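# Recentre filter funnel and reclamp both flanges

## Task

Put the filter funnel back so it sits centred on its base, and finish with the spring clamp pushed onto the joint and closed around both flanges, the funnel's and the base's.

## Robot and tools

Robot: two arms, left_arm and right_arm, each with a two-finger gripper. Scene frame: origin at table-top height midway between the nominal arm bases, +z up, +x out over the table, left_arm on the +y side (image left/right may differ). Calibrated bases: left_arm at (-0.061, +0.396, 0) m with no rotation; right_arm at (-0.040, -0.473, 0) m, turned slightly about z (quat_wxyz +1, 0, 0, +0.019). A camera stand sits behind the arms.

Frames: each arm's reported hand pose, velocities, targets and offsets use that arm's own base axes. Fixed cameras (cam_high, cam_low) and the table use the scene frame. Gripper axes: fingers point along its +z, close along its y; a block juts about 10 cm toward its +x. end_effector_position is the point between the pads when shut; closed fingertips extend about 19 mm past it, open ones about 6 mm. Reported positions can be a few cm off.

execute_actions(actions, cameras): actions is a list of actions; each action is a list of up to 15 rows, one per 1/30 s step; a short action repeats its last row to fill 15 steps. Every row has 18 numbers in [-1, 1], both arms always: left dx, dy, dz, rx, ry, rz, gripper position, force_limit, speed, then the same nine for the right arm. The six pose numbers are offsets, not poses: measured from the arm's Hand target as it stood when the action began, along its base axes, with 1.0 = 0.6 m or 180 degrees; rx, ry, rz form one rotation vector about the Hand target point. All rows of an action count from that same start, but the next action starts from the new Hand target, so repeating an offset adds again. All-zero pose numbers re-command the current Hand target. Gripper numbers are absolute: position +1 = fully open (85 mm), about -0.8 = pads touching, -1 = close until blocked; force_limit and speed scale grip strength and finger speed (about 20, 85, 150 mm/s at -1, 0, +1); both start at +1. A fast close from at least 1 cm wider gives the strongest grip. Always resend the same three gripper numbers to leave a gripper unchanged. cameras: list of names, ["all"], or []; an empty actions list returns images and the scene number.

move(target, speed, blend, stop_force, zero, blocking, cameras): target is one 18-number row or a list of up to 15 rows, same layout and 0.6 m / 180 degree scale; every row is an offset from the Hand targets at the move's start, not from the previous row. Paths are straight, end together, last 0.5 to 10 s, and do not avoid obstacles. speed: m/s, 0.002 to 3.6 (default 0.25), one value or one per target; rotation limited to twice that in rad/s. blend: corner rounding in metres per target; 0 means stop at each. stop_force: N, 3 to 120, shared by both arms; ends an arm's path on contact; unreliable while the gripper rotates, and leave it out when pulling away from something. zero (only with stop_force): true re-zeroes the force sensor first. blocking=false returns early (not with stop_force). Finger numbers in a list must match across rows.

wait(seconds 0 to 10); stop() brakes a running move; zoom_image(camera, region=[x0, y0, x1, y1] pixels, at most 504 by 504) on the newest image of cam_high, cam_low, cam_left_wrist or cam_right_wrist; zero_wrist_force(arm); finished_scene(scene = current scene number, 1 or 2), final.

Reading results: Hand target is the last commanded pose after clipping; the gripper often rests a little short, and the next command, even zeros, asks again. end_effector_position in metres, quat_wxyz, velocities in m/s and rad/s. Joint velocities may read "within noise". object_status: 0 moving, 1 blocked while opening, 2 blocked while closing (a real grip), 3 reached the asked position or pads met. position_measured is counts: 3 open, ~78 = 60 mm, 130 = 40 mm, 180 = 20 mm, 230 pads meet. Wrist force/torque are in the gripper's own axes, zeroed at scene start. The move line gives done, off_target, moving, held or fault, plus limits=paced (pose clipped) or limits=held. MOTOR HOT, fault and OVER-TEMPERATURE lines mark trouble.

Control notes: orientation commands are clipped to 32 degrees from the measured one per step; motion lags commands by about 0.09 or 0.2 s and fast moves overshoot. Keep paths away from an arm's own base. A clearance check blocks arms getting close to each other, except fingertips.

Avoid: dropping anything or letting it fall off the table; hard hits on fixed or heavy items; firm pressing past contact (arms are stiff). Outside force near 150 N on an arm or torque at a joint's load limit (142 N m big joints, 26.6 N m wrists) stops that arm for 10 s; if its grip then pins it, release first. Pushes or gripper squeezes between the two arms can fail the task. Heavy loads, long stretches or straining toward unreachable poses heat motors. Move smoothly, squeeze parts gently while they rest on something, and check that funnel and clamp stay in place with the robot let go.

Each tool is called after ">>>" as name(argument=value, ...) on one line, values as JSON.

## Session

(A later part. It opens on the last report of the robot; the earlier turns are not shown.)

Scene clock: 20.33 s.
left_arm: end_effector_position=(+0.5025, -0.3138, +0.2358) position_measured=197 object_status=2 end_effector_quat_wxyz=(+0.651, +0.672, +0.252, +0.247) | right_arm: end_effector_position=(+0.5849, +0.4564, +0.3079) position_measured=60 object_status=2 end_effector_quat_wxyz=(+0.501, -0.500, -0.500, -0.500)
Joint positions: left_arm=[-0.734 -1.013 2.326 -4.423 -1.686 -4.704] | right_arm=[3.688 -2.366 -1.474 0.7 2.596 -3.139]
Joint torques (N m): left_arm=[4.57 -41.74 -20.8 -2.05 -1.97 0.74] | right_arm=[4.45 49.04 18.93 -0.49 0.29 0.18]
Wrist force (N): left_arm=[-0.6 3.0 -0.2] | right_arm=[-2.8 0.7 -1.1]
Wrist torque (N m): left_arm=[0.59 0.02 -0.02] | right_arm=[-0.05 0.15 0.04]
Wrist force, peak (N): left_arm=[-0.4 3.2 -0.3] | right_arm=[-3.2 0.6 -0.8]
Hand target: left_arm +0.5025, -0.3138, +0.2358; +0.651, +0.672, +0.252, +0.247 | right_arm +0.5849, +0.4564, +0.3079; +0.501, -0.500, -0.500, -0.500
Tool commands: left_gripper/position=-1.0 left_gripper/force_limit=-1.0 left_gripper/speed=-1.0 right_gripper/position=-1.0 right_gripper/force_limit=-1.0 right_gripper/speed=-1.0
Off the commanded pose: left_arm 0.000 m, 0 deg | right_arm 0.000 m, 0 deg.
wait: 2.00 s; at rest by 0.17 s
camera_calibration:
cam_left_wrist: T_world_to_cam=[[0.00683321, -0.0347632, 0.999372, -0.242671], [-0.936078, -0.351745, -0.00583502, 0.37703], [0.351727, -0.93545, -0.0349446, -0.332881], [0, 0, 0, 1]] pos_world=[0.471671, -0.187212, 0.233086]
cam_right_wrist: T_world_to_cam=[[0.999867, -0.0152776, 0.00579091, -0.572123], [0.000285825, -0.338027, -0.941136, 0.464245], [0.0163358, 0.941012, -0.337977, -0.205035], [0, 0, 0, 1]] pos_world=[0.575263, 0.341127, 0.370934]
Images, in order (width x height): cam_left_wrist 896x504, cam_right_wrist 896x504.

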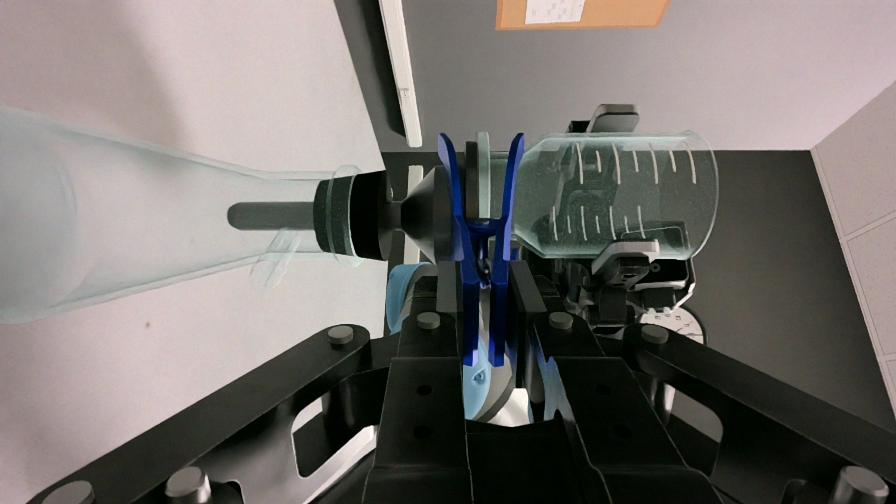

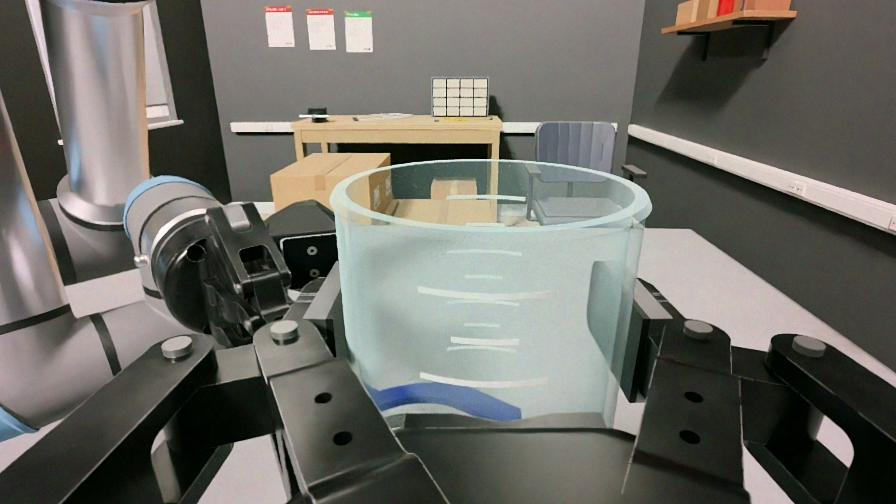

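>>> move(target=[[0,0,0,0,0,0,-1,-1,-1,0,0,0.0018,0,0,0,-1,-1,-1],[0,0,0,0,0,0,-1,-1,-1,-0.025,0.032,0.0018,0,0,0,-1,-1,-1]], speed=0.04, cameras=["all"])

>>> zoom_image(camera="cam_left_wrist", region=[320, 120, 660, 400])

>>> zoom_image(camera="cam_high", region=[410, 150, 530, 320])

>>> zoom_image(camera="cam_low", region=[380, 100, 470, 220])

Scene clock: 22.30 s.
left_arm: end_effector_position=(+0.5025, -0.3138, +0.2358) position_measured=197 object_status=2 end_effector_quat_wxyz=(+0.651, +0.672, +0.252, +0.247) | right_arm: end_effector_position=(+0.5698, +0.4757, +0.3090) position_measured=60 object_status=2 end_effector_quat_wxyz=(+0.501, -0.500, -0.500, -0.500) end_effector_velocity=(+0.001, -0.002, +0.000) end_effector_angular_velocity=(+0.000, +0.001, +0.001)
Joint positions: left_arm=[-0.734 -1.013 2.326 -4.423 -1.686 -4.704] | right_arm=[3.728 -2.35 -1.502 0.712 2.555 -3.14]
Joint velocities: left_arm=[within noise] | right_arm=[-0.004 0 0 0 0.005 0]
Joint torques (N m): left_arm=[2.7 -41.69 -20.36 -0.96 -1.76 0.7] | right_arm=[-8.99 47.58 29.18 0.74 2.23 -1.45]
Wrist force (N): left_arm=[1.7 2.7 1.0] | right_arm=[-3.5 -1.2 -2.2]
Wrist torque (N m): left_arm=[0.56 0.09 -0.08] | right_arm=[0.00 0.16 0.19]
Wrist force, peak (N): left_arm=[1.7 2.7 1.0] | right_arm=[-3.5 -1.2 -2.2]
Hand target: left_arm +0.5025, -0.3138, +0.2358; +0.651, +0.672, +0.252, +0.247 | right_arm +0.5699, +0.4756, +0.3089; +0.501, -0.500, -0.500, -0.500
Off the commanded pose: left_arm 0.000 m, 0 deg | right_arm 0.000 m, 0 deg.
move: done
camera_calibration:
cam_left_wrist: T_world_to_cam=[[0.00683321, -0.0347632, 0.999372, -0.242671], [-0.936078, -0.351745, -0.00583502, 0.37703], [0.351727, -0.93545, -0.0349446, -0.332881], [0, 0, 0, 1]] pos_world=[0.471671, -0.187212, 0.233086]
cam_right_wrist: T_world_to_cam=[[0.999862, -0.0155588, 0.00589563, -0.556671], [0.000290906, -0.337939, -0.941168, 0.471786], [0.0166358, 0.941039, -0.337888, -0.222789], [0, 0, 0, 1]] pos_world=[0.560163, 0.360427, 0.372034]

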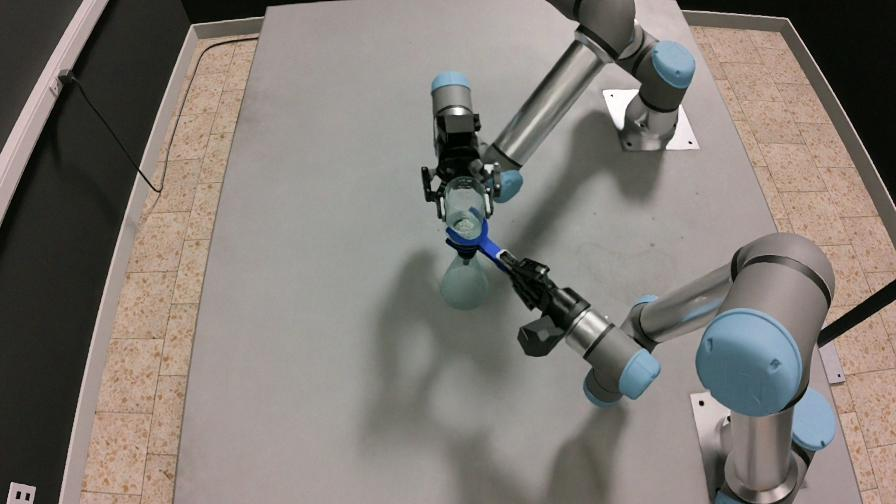

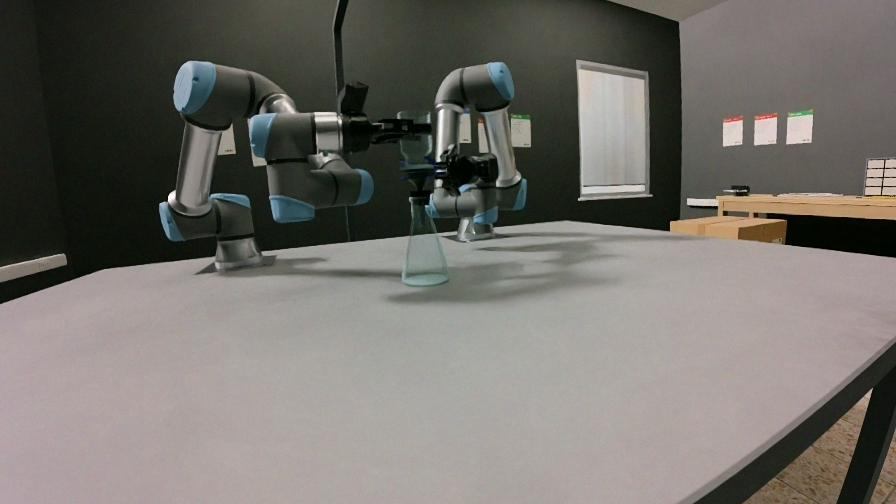

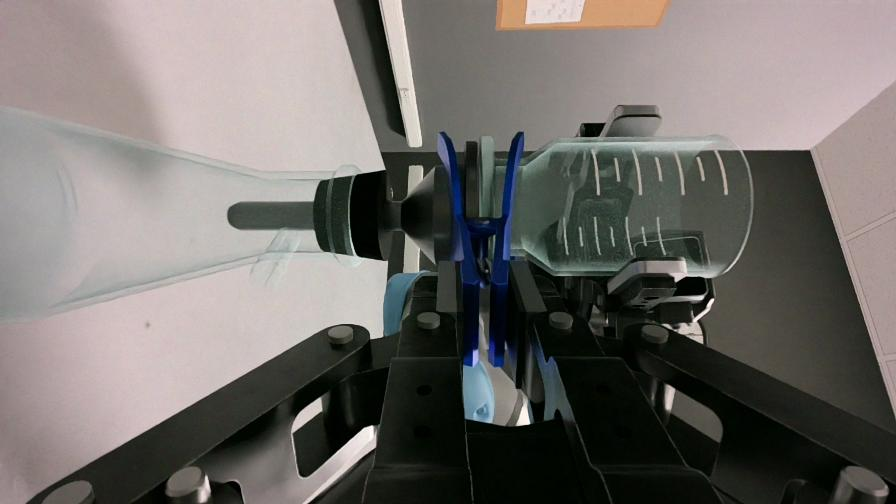

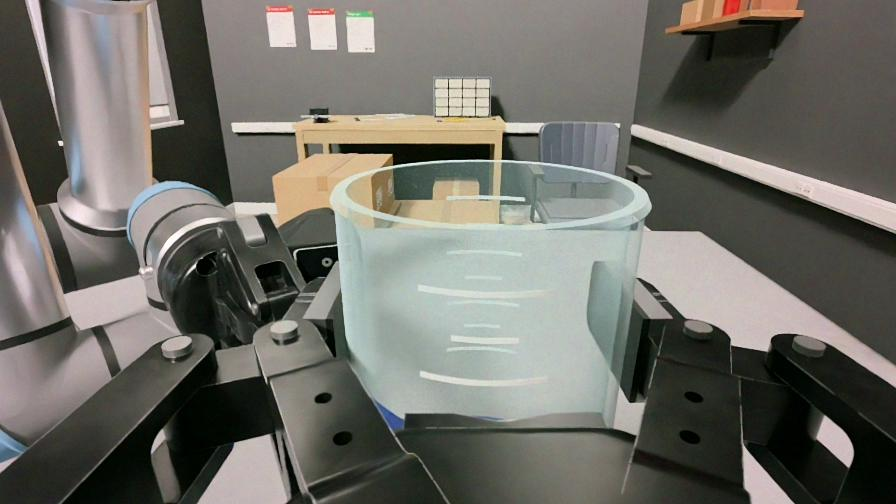

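Scaled by 1.482.

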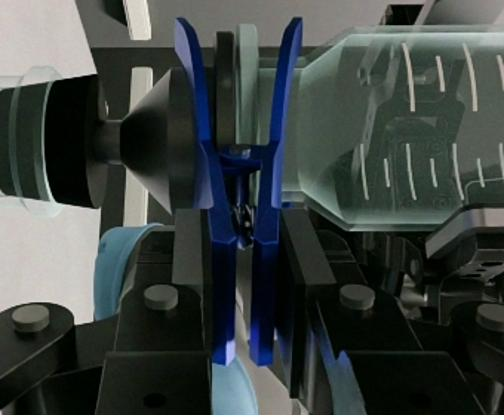

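Scaled by 2.965.

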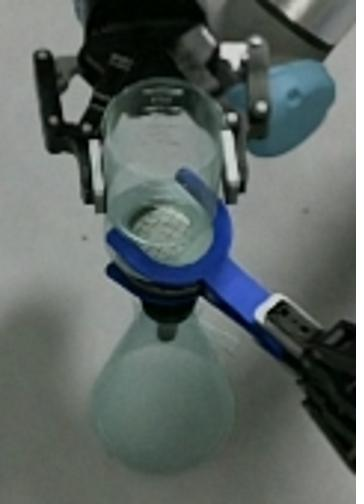

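Scaled by 4.200.

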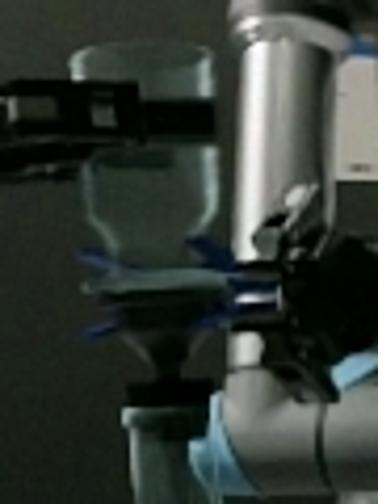

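>>> move(target=[0,0,0,0,0,0,-1,-1,-1,-0.0083,0.011,0,0,0,0,-1,-1,-1], speed=0.04, cameras=["all"])

>>> zoom_image(camera="cam_left_wrist", region=[420, 120, 560, 290])

>>> zoom_image(camera="cam_high", region=[430, 190, 500, 260])

>>> zoom_image(camera="cam_low", region=[390, 140, 450, 200])

Scene clock: 23.17 s.
left_arm: end_effector_position=(+0.5025, -0.3138, +0.2358) position_measured=197 object_status=2 end_effector_quat_wxyz=(+0.651, +0.672, +0.252, +0.247) | right_arm: end_effector_position=(+0.5648, +0.4823, +0.3089) position_measured=60 object_status=2 end_effector_quat_wxyz=(+0.501, -0.500, -0.500, -0.500)
Joint positions: left_arm=[-0.734 -1.013 2.326 -4.423 -1.686 -4.704] | right_arm=[3.742 -2.346 -1.51 0.716 2.542 -3.14]
Joint torques (N m): left_arm=[2.13 -41.18 -20.27 -0.97 -1.63 0.76] | right_arm=[-5.1 58.1 17.44 2.56 -0.13 -1.47]
Wrist force (N): left_arm=[2.3 2.5 -0.1] | right_arm=[-2.7 -1.0 -3.5]
Wrist torque (N m): left_arm=[0.55 0.12 -0.10] | right_arm=[-0.08 -0.03 0.16]
Wrist force, peak (N): left_arm=[1.8 3.0 0.8] | right_arm=[-2.8 -1.2 -3.7]
Hand target: left_arm +0.5025, -0.3138, +0.2358; +0.651, +0.672, +0.252, +0.247 | right_arm +0.5649, +0.4822, +0.3089; +0.501, -0.500, -0.500, -0.500
Off the commanded pose: left_arm 0.000 m, 0 deg | right_arm 0.000 m, 0 deg.
move: done
camera_calibration:
cam_left_wrist: T_world_to_cam=[[0.00683321, -0.0347632, 0.999372, -0.242671], [-0.936078, -0.351745, -0.00583502, 0.37703], [0.351727, -0.93545, -0.0349446, -0.332881], [0, 0, 0, 1]] pos_world=[0.471671, -0.187212, 0.233086]
cam_right_wrist: T_world_to_cam=[[0.999865, -0.0153711, 0.0058263, -0.551614], [0.000287525, -0.338027, -0.941136, 0.47404], [0.0164358, 0.941011, -0.337977, -0.228762], [0, 0, 0, 1]] pos_world=[0.555163, 0.367027, 0.372034]

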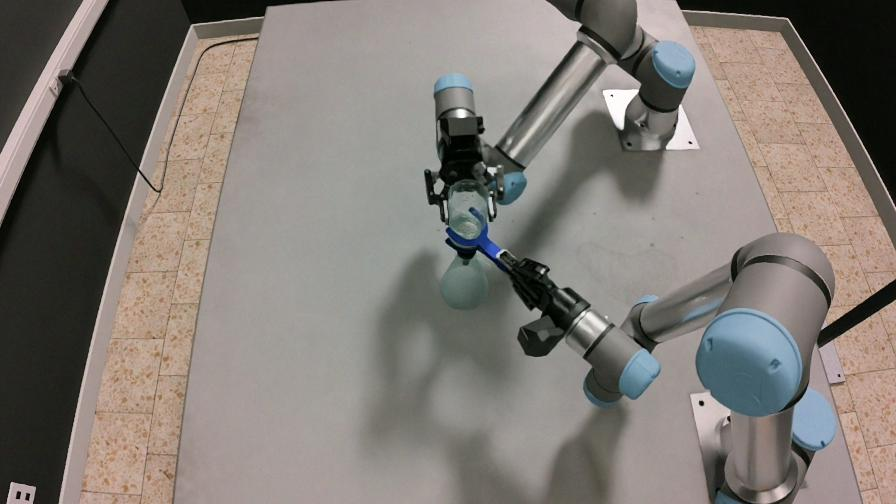

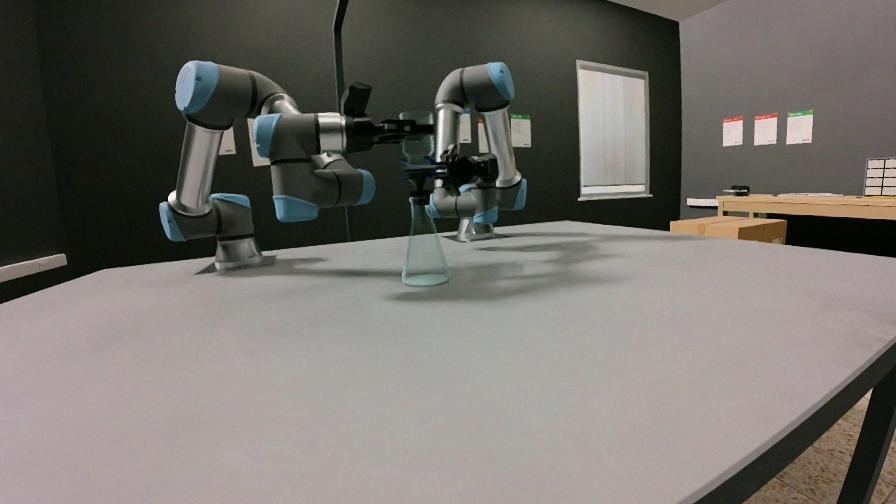

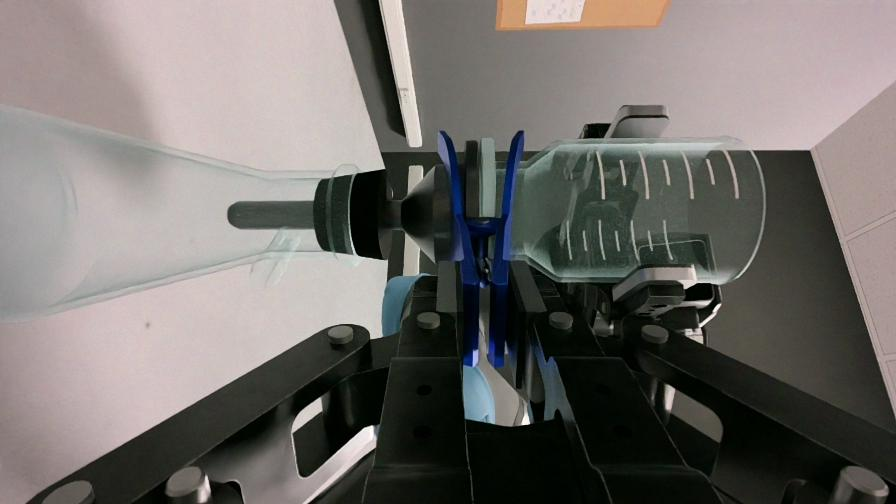

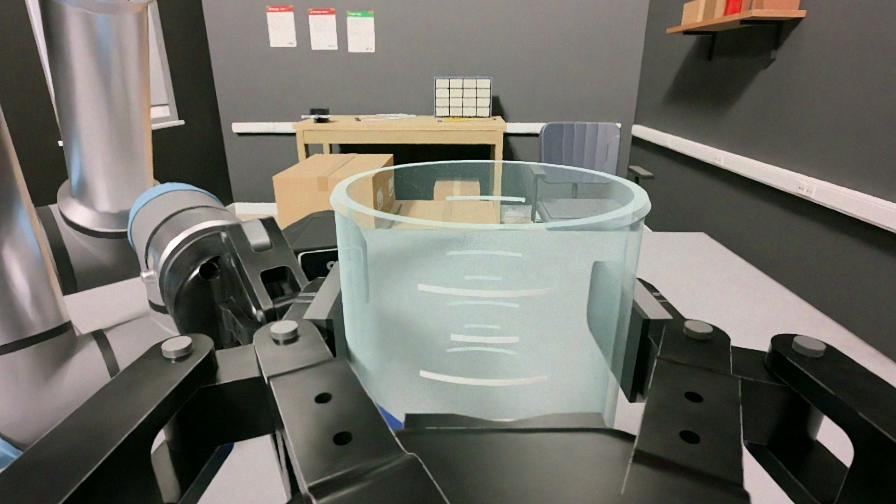

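Scaled by 2.965.

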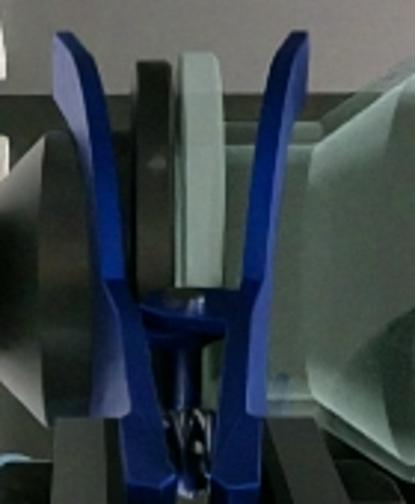

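Scaled by 7.200.

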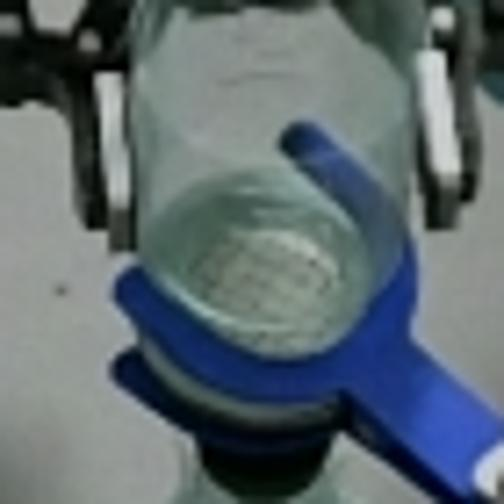

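Scaled by 8.400.

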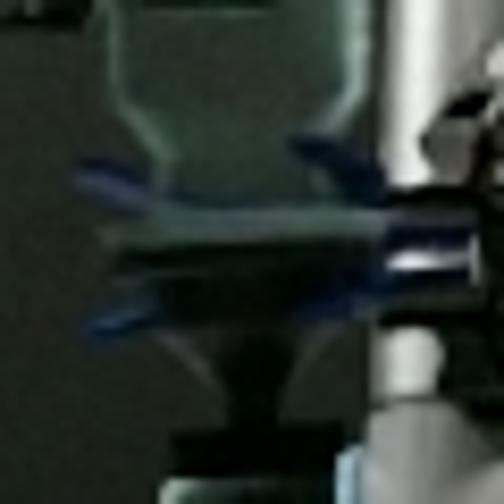

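>>> move(target=[0,0,0,0,0,0,-1,-1,-1,-0.0037,0.0025,0,0,0,0,-1,-1,-1], speed=0.02, cameras=["cam_low","cam_left_wrist"])

>>> zoom_image(camera="cam_left_wrist", region=[420, 120, 560, 290])

>>> zoom_image(camera="cam_low", region=[390, 140, 450, 200])

Scene clock: 24.30 s.
left_arm: end_effector_position=(+0.5025, -0.3138, +0.2358) position_measured=197 object_status=2 end_effector_quat_wxyz=(+0.651, +0.672, +0.252, +0.247) | right_arm: end_effector_position=(+0.5627, +0.4838, +0.3089) position_measured=60 object_status=2 end_effector_quat_wxyz=(+0.501, -0.500, -0.500, -0.500)
Joint positions: left_arm=[-0.734 -1.013 2.326 -4.423 -1.686 -4.704] | right_arm=[3.746 -2.343 -1.516 0.719 2.538 -3.14]
Joint torques (N m): left_arm=[1.42 -40.98 -20.71 -1.22 -1.49 0.69] | right_arm=[2.77 59.21 14.52 2.96 -1.24 -1.45]
Wrist force (N): left_arm=[1.1 2.4 -1.7] | right_arm=[-2.5 1.4 -3.6]
Wrist torque (N m): left_arm=[0.57 0.05 -0.05] | right_arm=[-0.07 -0.02 0.01]
Wrist force, peak (N): left_arm=[2.7 3.0 0.2] | right_arm=[-3.6 -1.5 -3.2]
Hand target: left_arm +0.5025, -0.3138, +0.2358; +0.651, +0.672, +0.252, +0.247 | right_arm +0.5627, +0.4837, +0.3089; +0.501, -0.500, -0.500, -0.500
Off the commanded pose: left_arm 0.000 m, 0 deg | right_arm 0.000 m, 0 deg.
move: done
camera_calibration:
cam_left_wrist: T_world_to_cam=[[0.00683321, -0.0347632, 0.999372, -0.242671], [-0.936078, -0.351745, -0.00583502, 0.37703], [0.351727, -0.93545, -0.0349446, -0.332881], [0, 0, 0, 1]] pos_world=[0.471671, -0.187212, 0.233086]
Images, in order (width x height): cam_low 896x504, cam_left_wrist 896x504.

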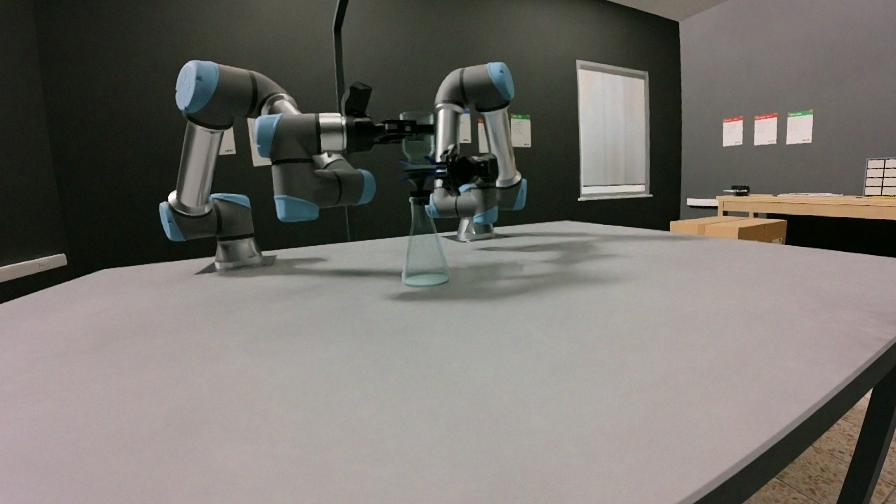

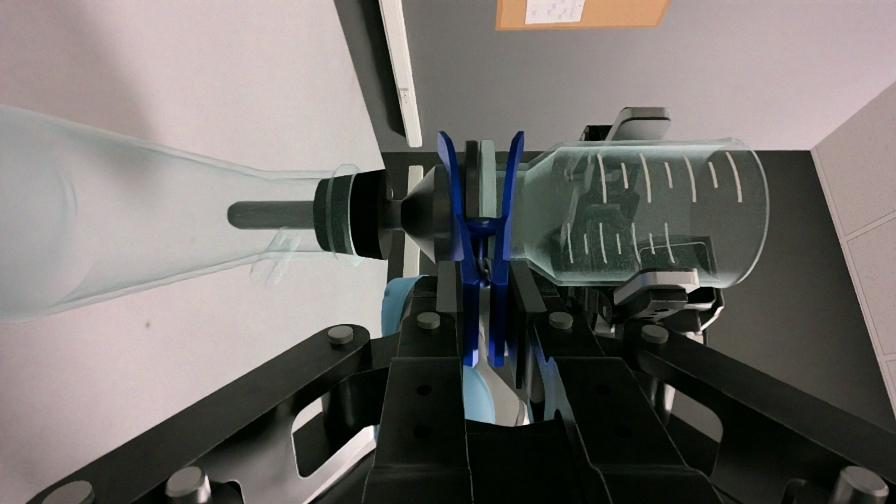

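Scaled by 2.965.

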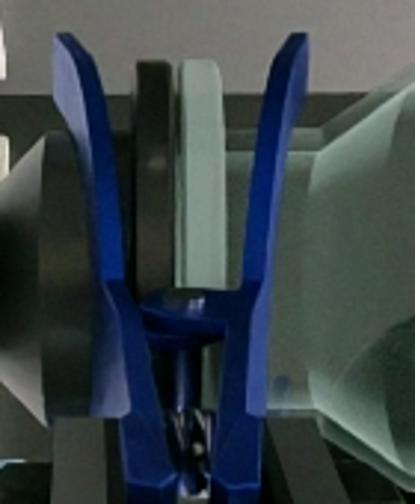

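Scaled by 8.400.

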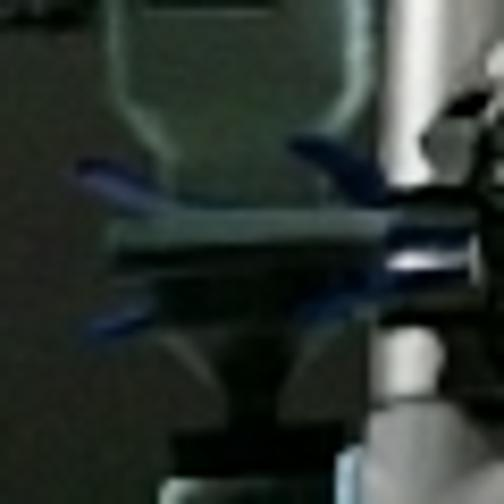

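>>> move(target=[0,0,0,0,0,0,-1,-1,-1,0,0,-0.0018,0,0,0,-1,-1,-1], speed=0.02)

>>> move(target=[0,0,0,0,0,0,1,-1,-1,0,0,0,0,0,0,-1,-1,-1], cameras=["all"])

>>> zoom_image(camera="cam_left_wrist", region=[400, 120, 580, 390])

Scene clock: 25.10 s.
left_arm: end_effector_position=(+0.5025, -0.3138, +0.2358) position_measured=197 object_status=2 end_effector_quat_wxyz=(+0.651, +0.672, +0.252, +0.247) | right_arm: end_effector_position=(+0.5627, +0.4837, +0.3079) position_measured=60 object_status=2 end_effector_quat_wxyz=(+0.501, -0.500, -0.500, -0.500)
Joint positions: left_arm=[-0.734 -1.013 2.326 -4.423 -1.686 -4.704] | right_arm=[3.746 -2.345 -1.516 0.721 2.538 -3.14]
Joint torques (N m): left_arm=[0.32 -40.3 -20.51 -1.47 -1.43 0.79] | right_arm=[-3.23 35.69 5.34 1.06 2.39 -1.11]
Wrist force (N): left_arm=[1.0 1.1 -4.3] | right_arm=[7.6 2.3 -6.7]
Wrist torque (N m): left_arm=[0.62 0.13 -0.07] | right_arm=[-0.07 -0.37 0.01]
Wrist force, peak (N): left_arm=[1.0 1.1 -4.3] | right_arm=[7.6 2.3 -6.7]
Hand target: left_arm +0.5025, -0.3138, +0.2358; +0.651, +0.672, +0.252, +0.247 | right_arm +0.5627, +0.4837, +0.3079; +0.501, -0.500, -0.500, -0.500
Off the commanded pose: left_arm 0.000 m, 0 deg | right_arm 0.000 m, 0 deg.
move: done

Scene clock: 29.03 s.
left_arm: end_effector_position=(+0.5025, -0.3138, +0.2358) position_measured=3 object_status=3 end_effector_quat_wxyz=(+0.651, +0.672, +0.252, +0.247) | right_arm: end_effector_position=(+0.5627, +0.4837, +0.3079) position_measured=60 object_status=2 end_effector_quat_wxyz=(+0.501, -0.500, -0.500, -0.500)
Joint positions: left_arm=[-0.734 -1.013 2.326 -4.423 -1.686 -4.704] | right_arm=[3.746 -2.345 -1.516 0.72 2.538 -3.14]
Joint torques (N m): left_arm=[-2.39 -39.6 -20.61 -4.4 -1.12 0.69] | right_arm=[0.41 60.92 25.32 2.67 2.3 0.28]
Wrist force (N): left_arm=[-0.7 3.2 0.8] | right_arm=[-3.7 0.4 -0.5]
Wrist torque (N m): left_arm=[0.50 0.02 -0.03] | right_arm=[-0.04 0.19 0.02]
Wrist force, peak (N): left_arm=[0.4 4.3 -4.5] | right_arm=[8.0 2.3 -6.9]
Hand target: left_arm +0.5025, -0.3138, +0.2358; +0.651, +0.672, +0.252, +0.247 | right_arm +0.5627, +0.4837, +0.3079; +0.501, -0.500, -0.500, -0.500
Off the commanded pose: left_arm 0.000 m, 0 deg | right_arm 0.000 m, 0 deg.
move: done
camera_calibration:
cam_left_wrist: T_world_to_cam=[[0.00683321, -0.0347632, 0.999372, -0.242671], [-0.936078, -0.351745, -0.00583502, 0.37703], [0.351727, -0.93545, -0.0349446, -0.332881], [0, 0, 0, 1]] pos_world=[0.471671, -0.187212, 0.233086]
cam_right_wrist: T_world_to_cam=[[0.999867, -0.0152776, 0.00579091, -0.549509], [0.000285825, -0.338027, -0.941136, 0.47348], [0.0163358, 0.941012, -0.337977, -0.230362], [0, 0, 0, 1]] pos_world=[0.553063, 0.368427, 0.370934]

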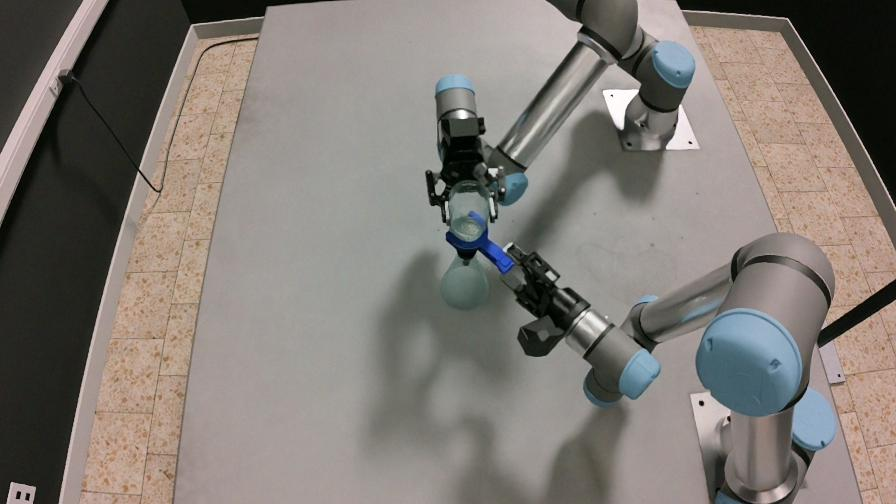

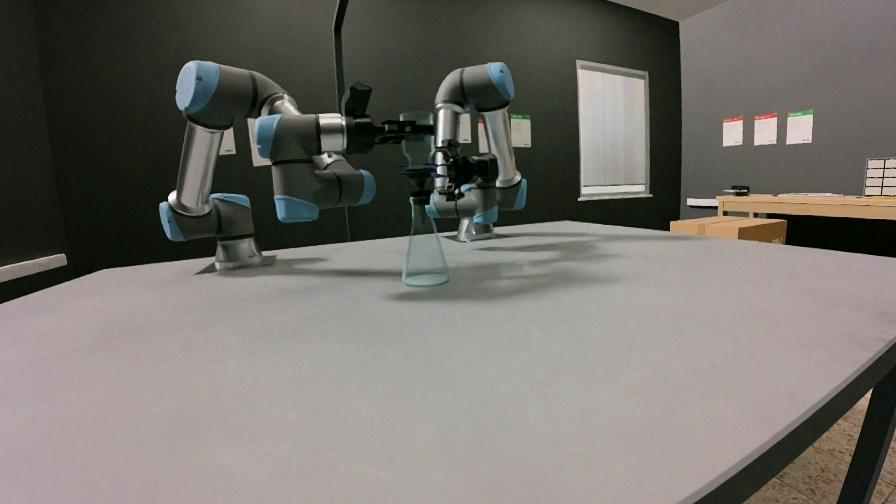

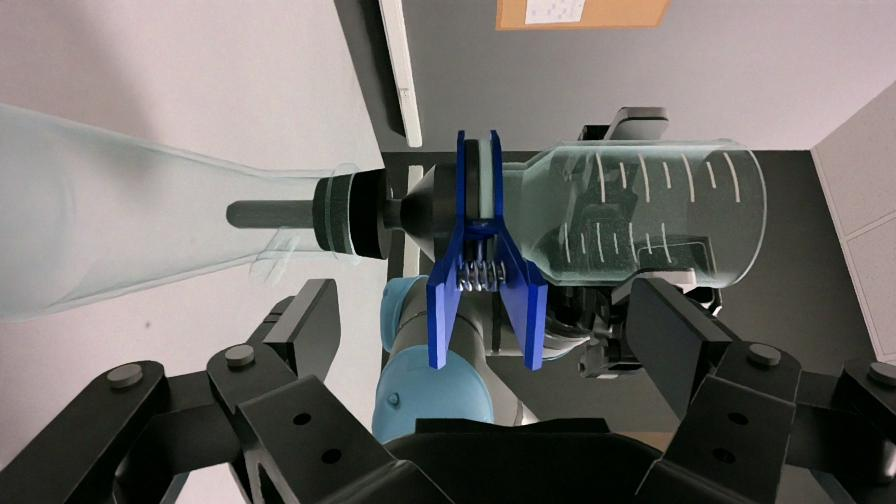

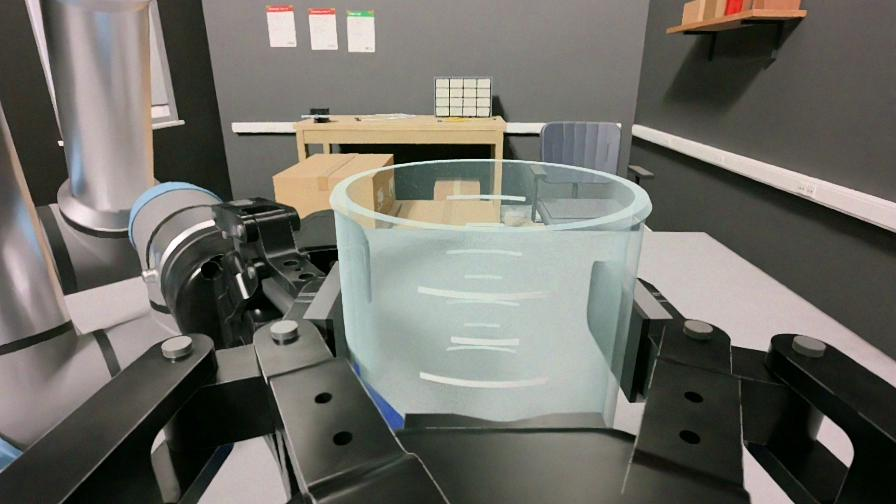

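Scaled by 1.867.

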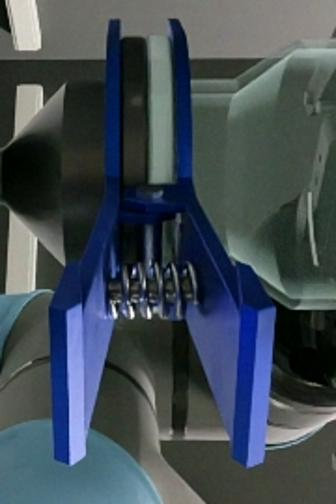

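>>> move(target=[0,0,0,0,0,0,1,-1,-1,0,0,0,0,0,0,1,-1,-1])

>>> move(target=[-0.112,0.123,0,0,0,0,1,-1,-1,0,-0.25,0,0,0,0,1,-1,-1], speed=0.15, cameras=["all"])

>>> zoom_image(camera="cam_right_wrist", region=[340, 100, 560, 350])

>>> zoom_image(camera="cam_low", region=[380, 100, 460, 210])

Scene clock: 30.50 s.
left_arm: end_effector_position=(+0.5025, -0.3138, +0.2358) position_measured=3 object_status=3 end_effector_quat_wxyz=(+0.651, +0.672, +0.252, +0.247) | right_arm: end_effector_position=(+0.5627, +0.4837, +0.3079) position_measured=3 object_status=0 end_effector_quat_wxyz=(+0.501, -0.500, -0.500, -0.500)
Joint positions: left_arm=[-0.734 -1.013 2.326 -4.423 -1.686 -4.704] | right_arm=[3.746 -2.345 -1.516 0.72 2.538 -3.14]
Joint torques (N m): left_arm=[-3.75 -39.45 -20.46 -4.29 -0.81 0.62] | right_arm=[1.29 61.63 26.03 2.85 2.4 0.11]
Wrist force (N): left_arm=[-0.7 3.4 0.8] | right_arm=[-1.1 0.9 -0.9]
Wrist torque (N m): left_arm=[0.53 0.02 -0.02] | right_arm=[-0.02 0.09 0.06]
Wrist force, peak (N): left_arm=[-0.5 3.5 1.0] | right_arm=[-3.9 0.2 -0.7]
Hand target: left_arm +0.5025, -0.3138, +0.2358; +0.651, +0.672, +0.252, +0.247 | right_arm +0.5627, +0.4837, +0.3079; +0.501, -0.500, -0.500, -0.500
Off the commanded pose: left_arm 0.000 m, 0 deg | right_arm 0.000 m, 0 deg.
move: done

Scene clock: 31.93 s.
left_arm: end_effector_position=(+0.4353, -0.2399, +0.2359) position_measured=3 object_status=3 end_effector_quat_wxyz=(+0.651, +0.672, +0.252, +0.247) | right_arm: end_effector_position=(+0.5626, +0.3338, +0.3079) position_measured=3 object_status=3 end_effector_quat_wxyz=(+0.501, -0.500, -0.500, -0.500)
Joint positions: left_arm=[-0.692 -1.07 2.571 -4.612 -1.728 -4.702] | right_arm=[3.514 -2.276 -1.653 0.789 2.77 -3.139]
Joint torques (N m): left_arm=[-9.87 -14.56 -12.58 -1.68 2.78 0.56] | right_arm=[-5.02 37.61 28.17 -1.35 -1.26 1.44]
Wrist force (N): left_arm=[-0.9 3.2 1.3] | right_arm=[-1.3 0.6 -0.9]
Wrist torque (N m): left_arm=[0.51 0.05 -0.09] | right_arm=[-0.06 0.12 -0.01]
Wrist force, peak (N): left_arm=[-0.7 3.5 2.3] | right_arm=[-1.1 0.8 -3.3]
Hand target: left_arm +0.4353, -0.2400, +0.2358; +0.651, +0.672, +0.252, +0.247 | right_arm +0.5627, +0.3337, +0.3079; +0.501, -0.500, -0.500, -0.500
Off the commanded pose: left_arm 0.000 m, 0 deg | right_arm 0.000 m, 0 deg.
move: done
camera_calibration:
cam_left_wrist: T_world_to_cam=[[0.0068375, -0.0347654, 0.999372, -0.239644], [-0.936065, -0.351779, -0.00583303, 0.34011], [0.351761, -0.935437, -0.0349479, -0.240127], [0, 0, 0, 1]] pos_world=[0.404471, -0.113312, 0.233086]
cam_right_wrist: T_world_to_cam=[[0.999865, -0.015301, 0.00601189, -0.551775], [0.000487472, -0.337939, -0.941168, 0.422784], [0.0164324, 0.941044, -0.337886, -0.0893624], [0, 0, 0, 1]] pos_world=[0.552962, 0.218526, 0.371034]

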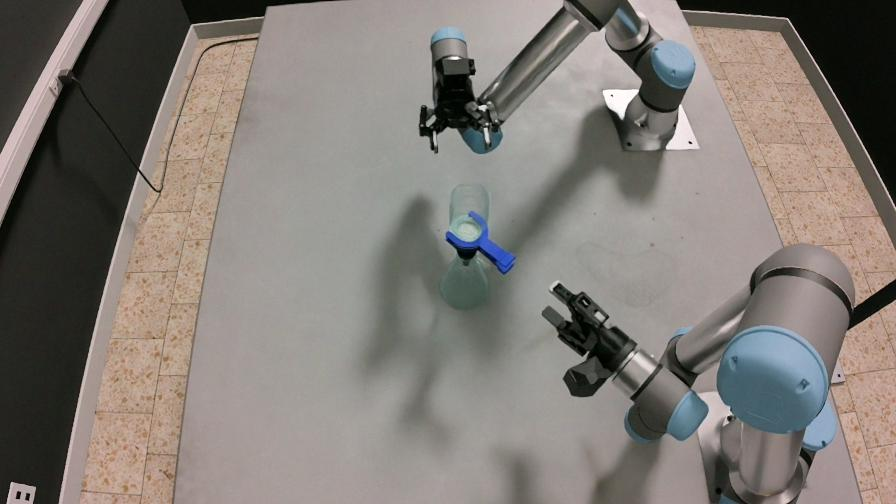

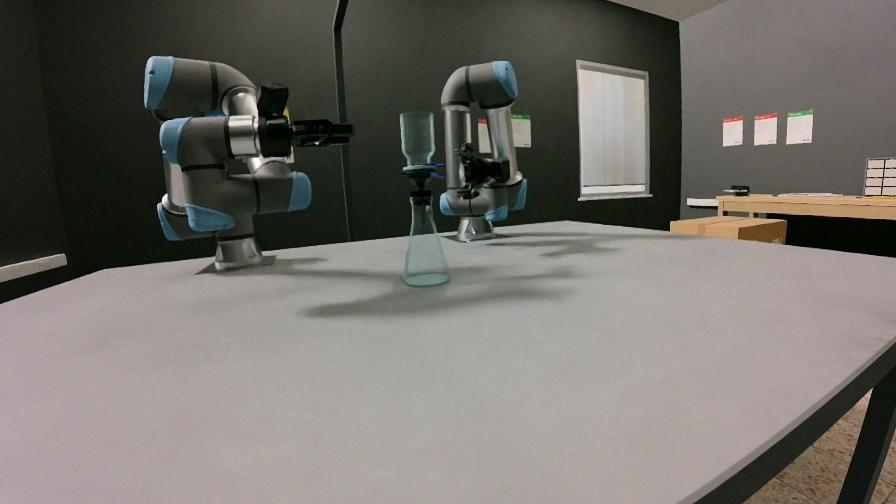

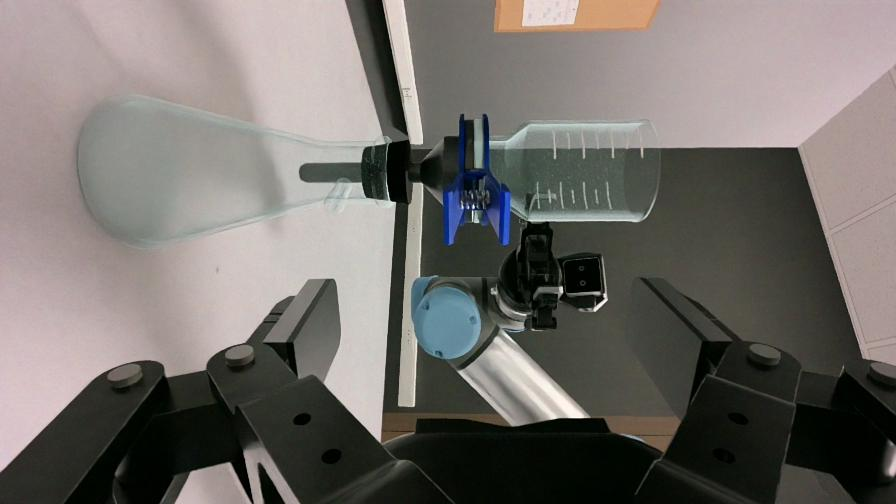

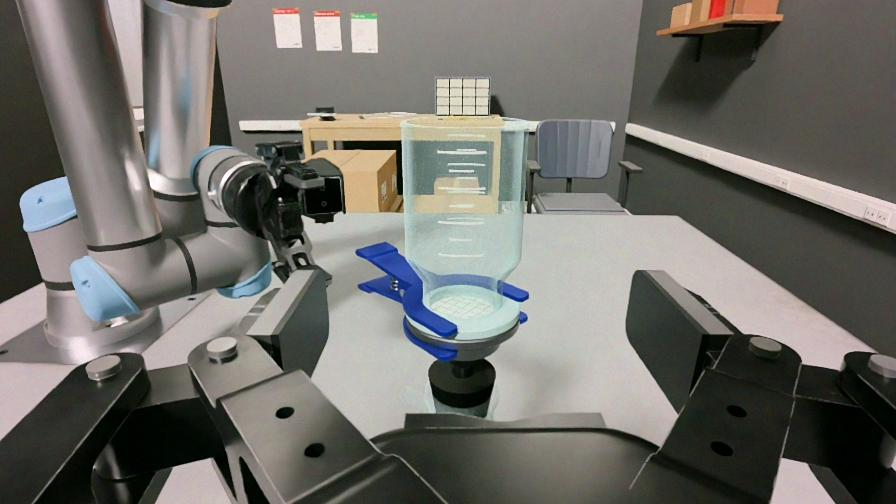

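Scaled by 2.016.

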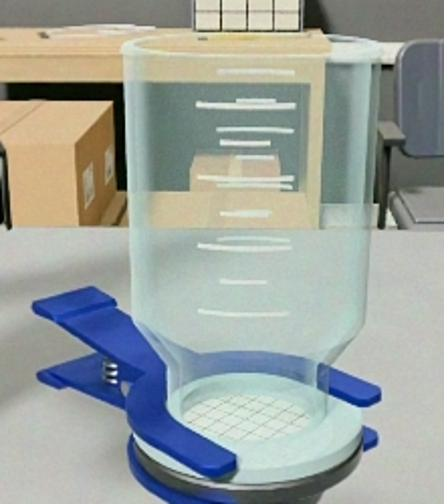

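Scaled by 4.582.

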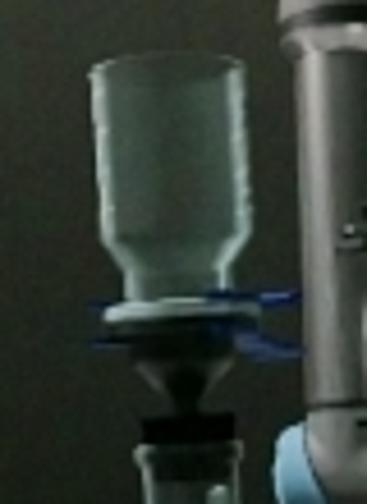

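>>> finished_scene(scene=1)

The scene is finished: the task was done.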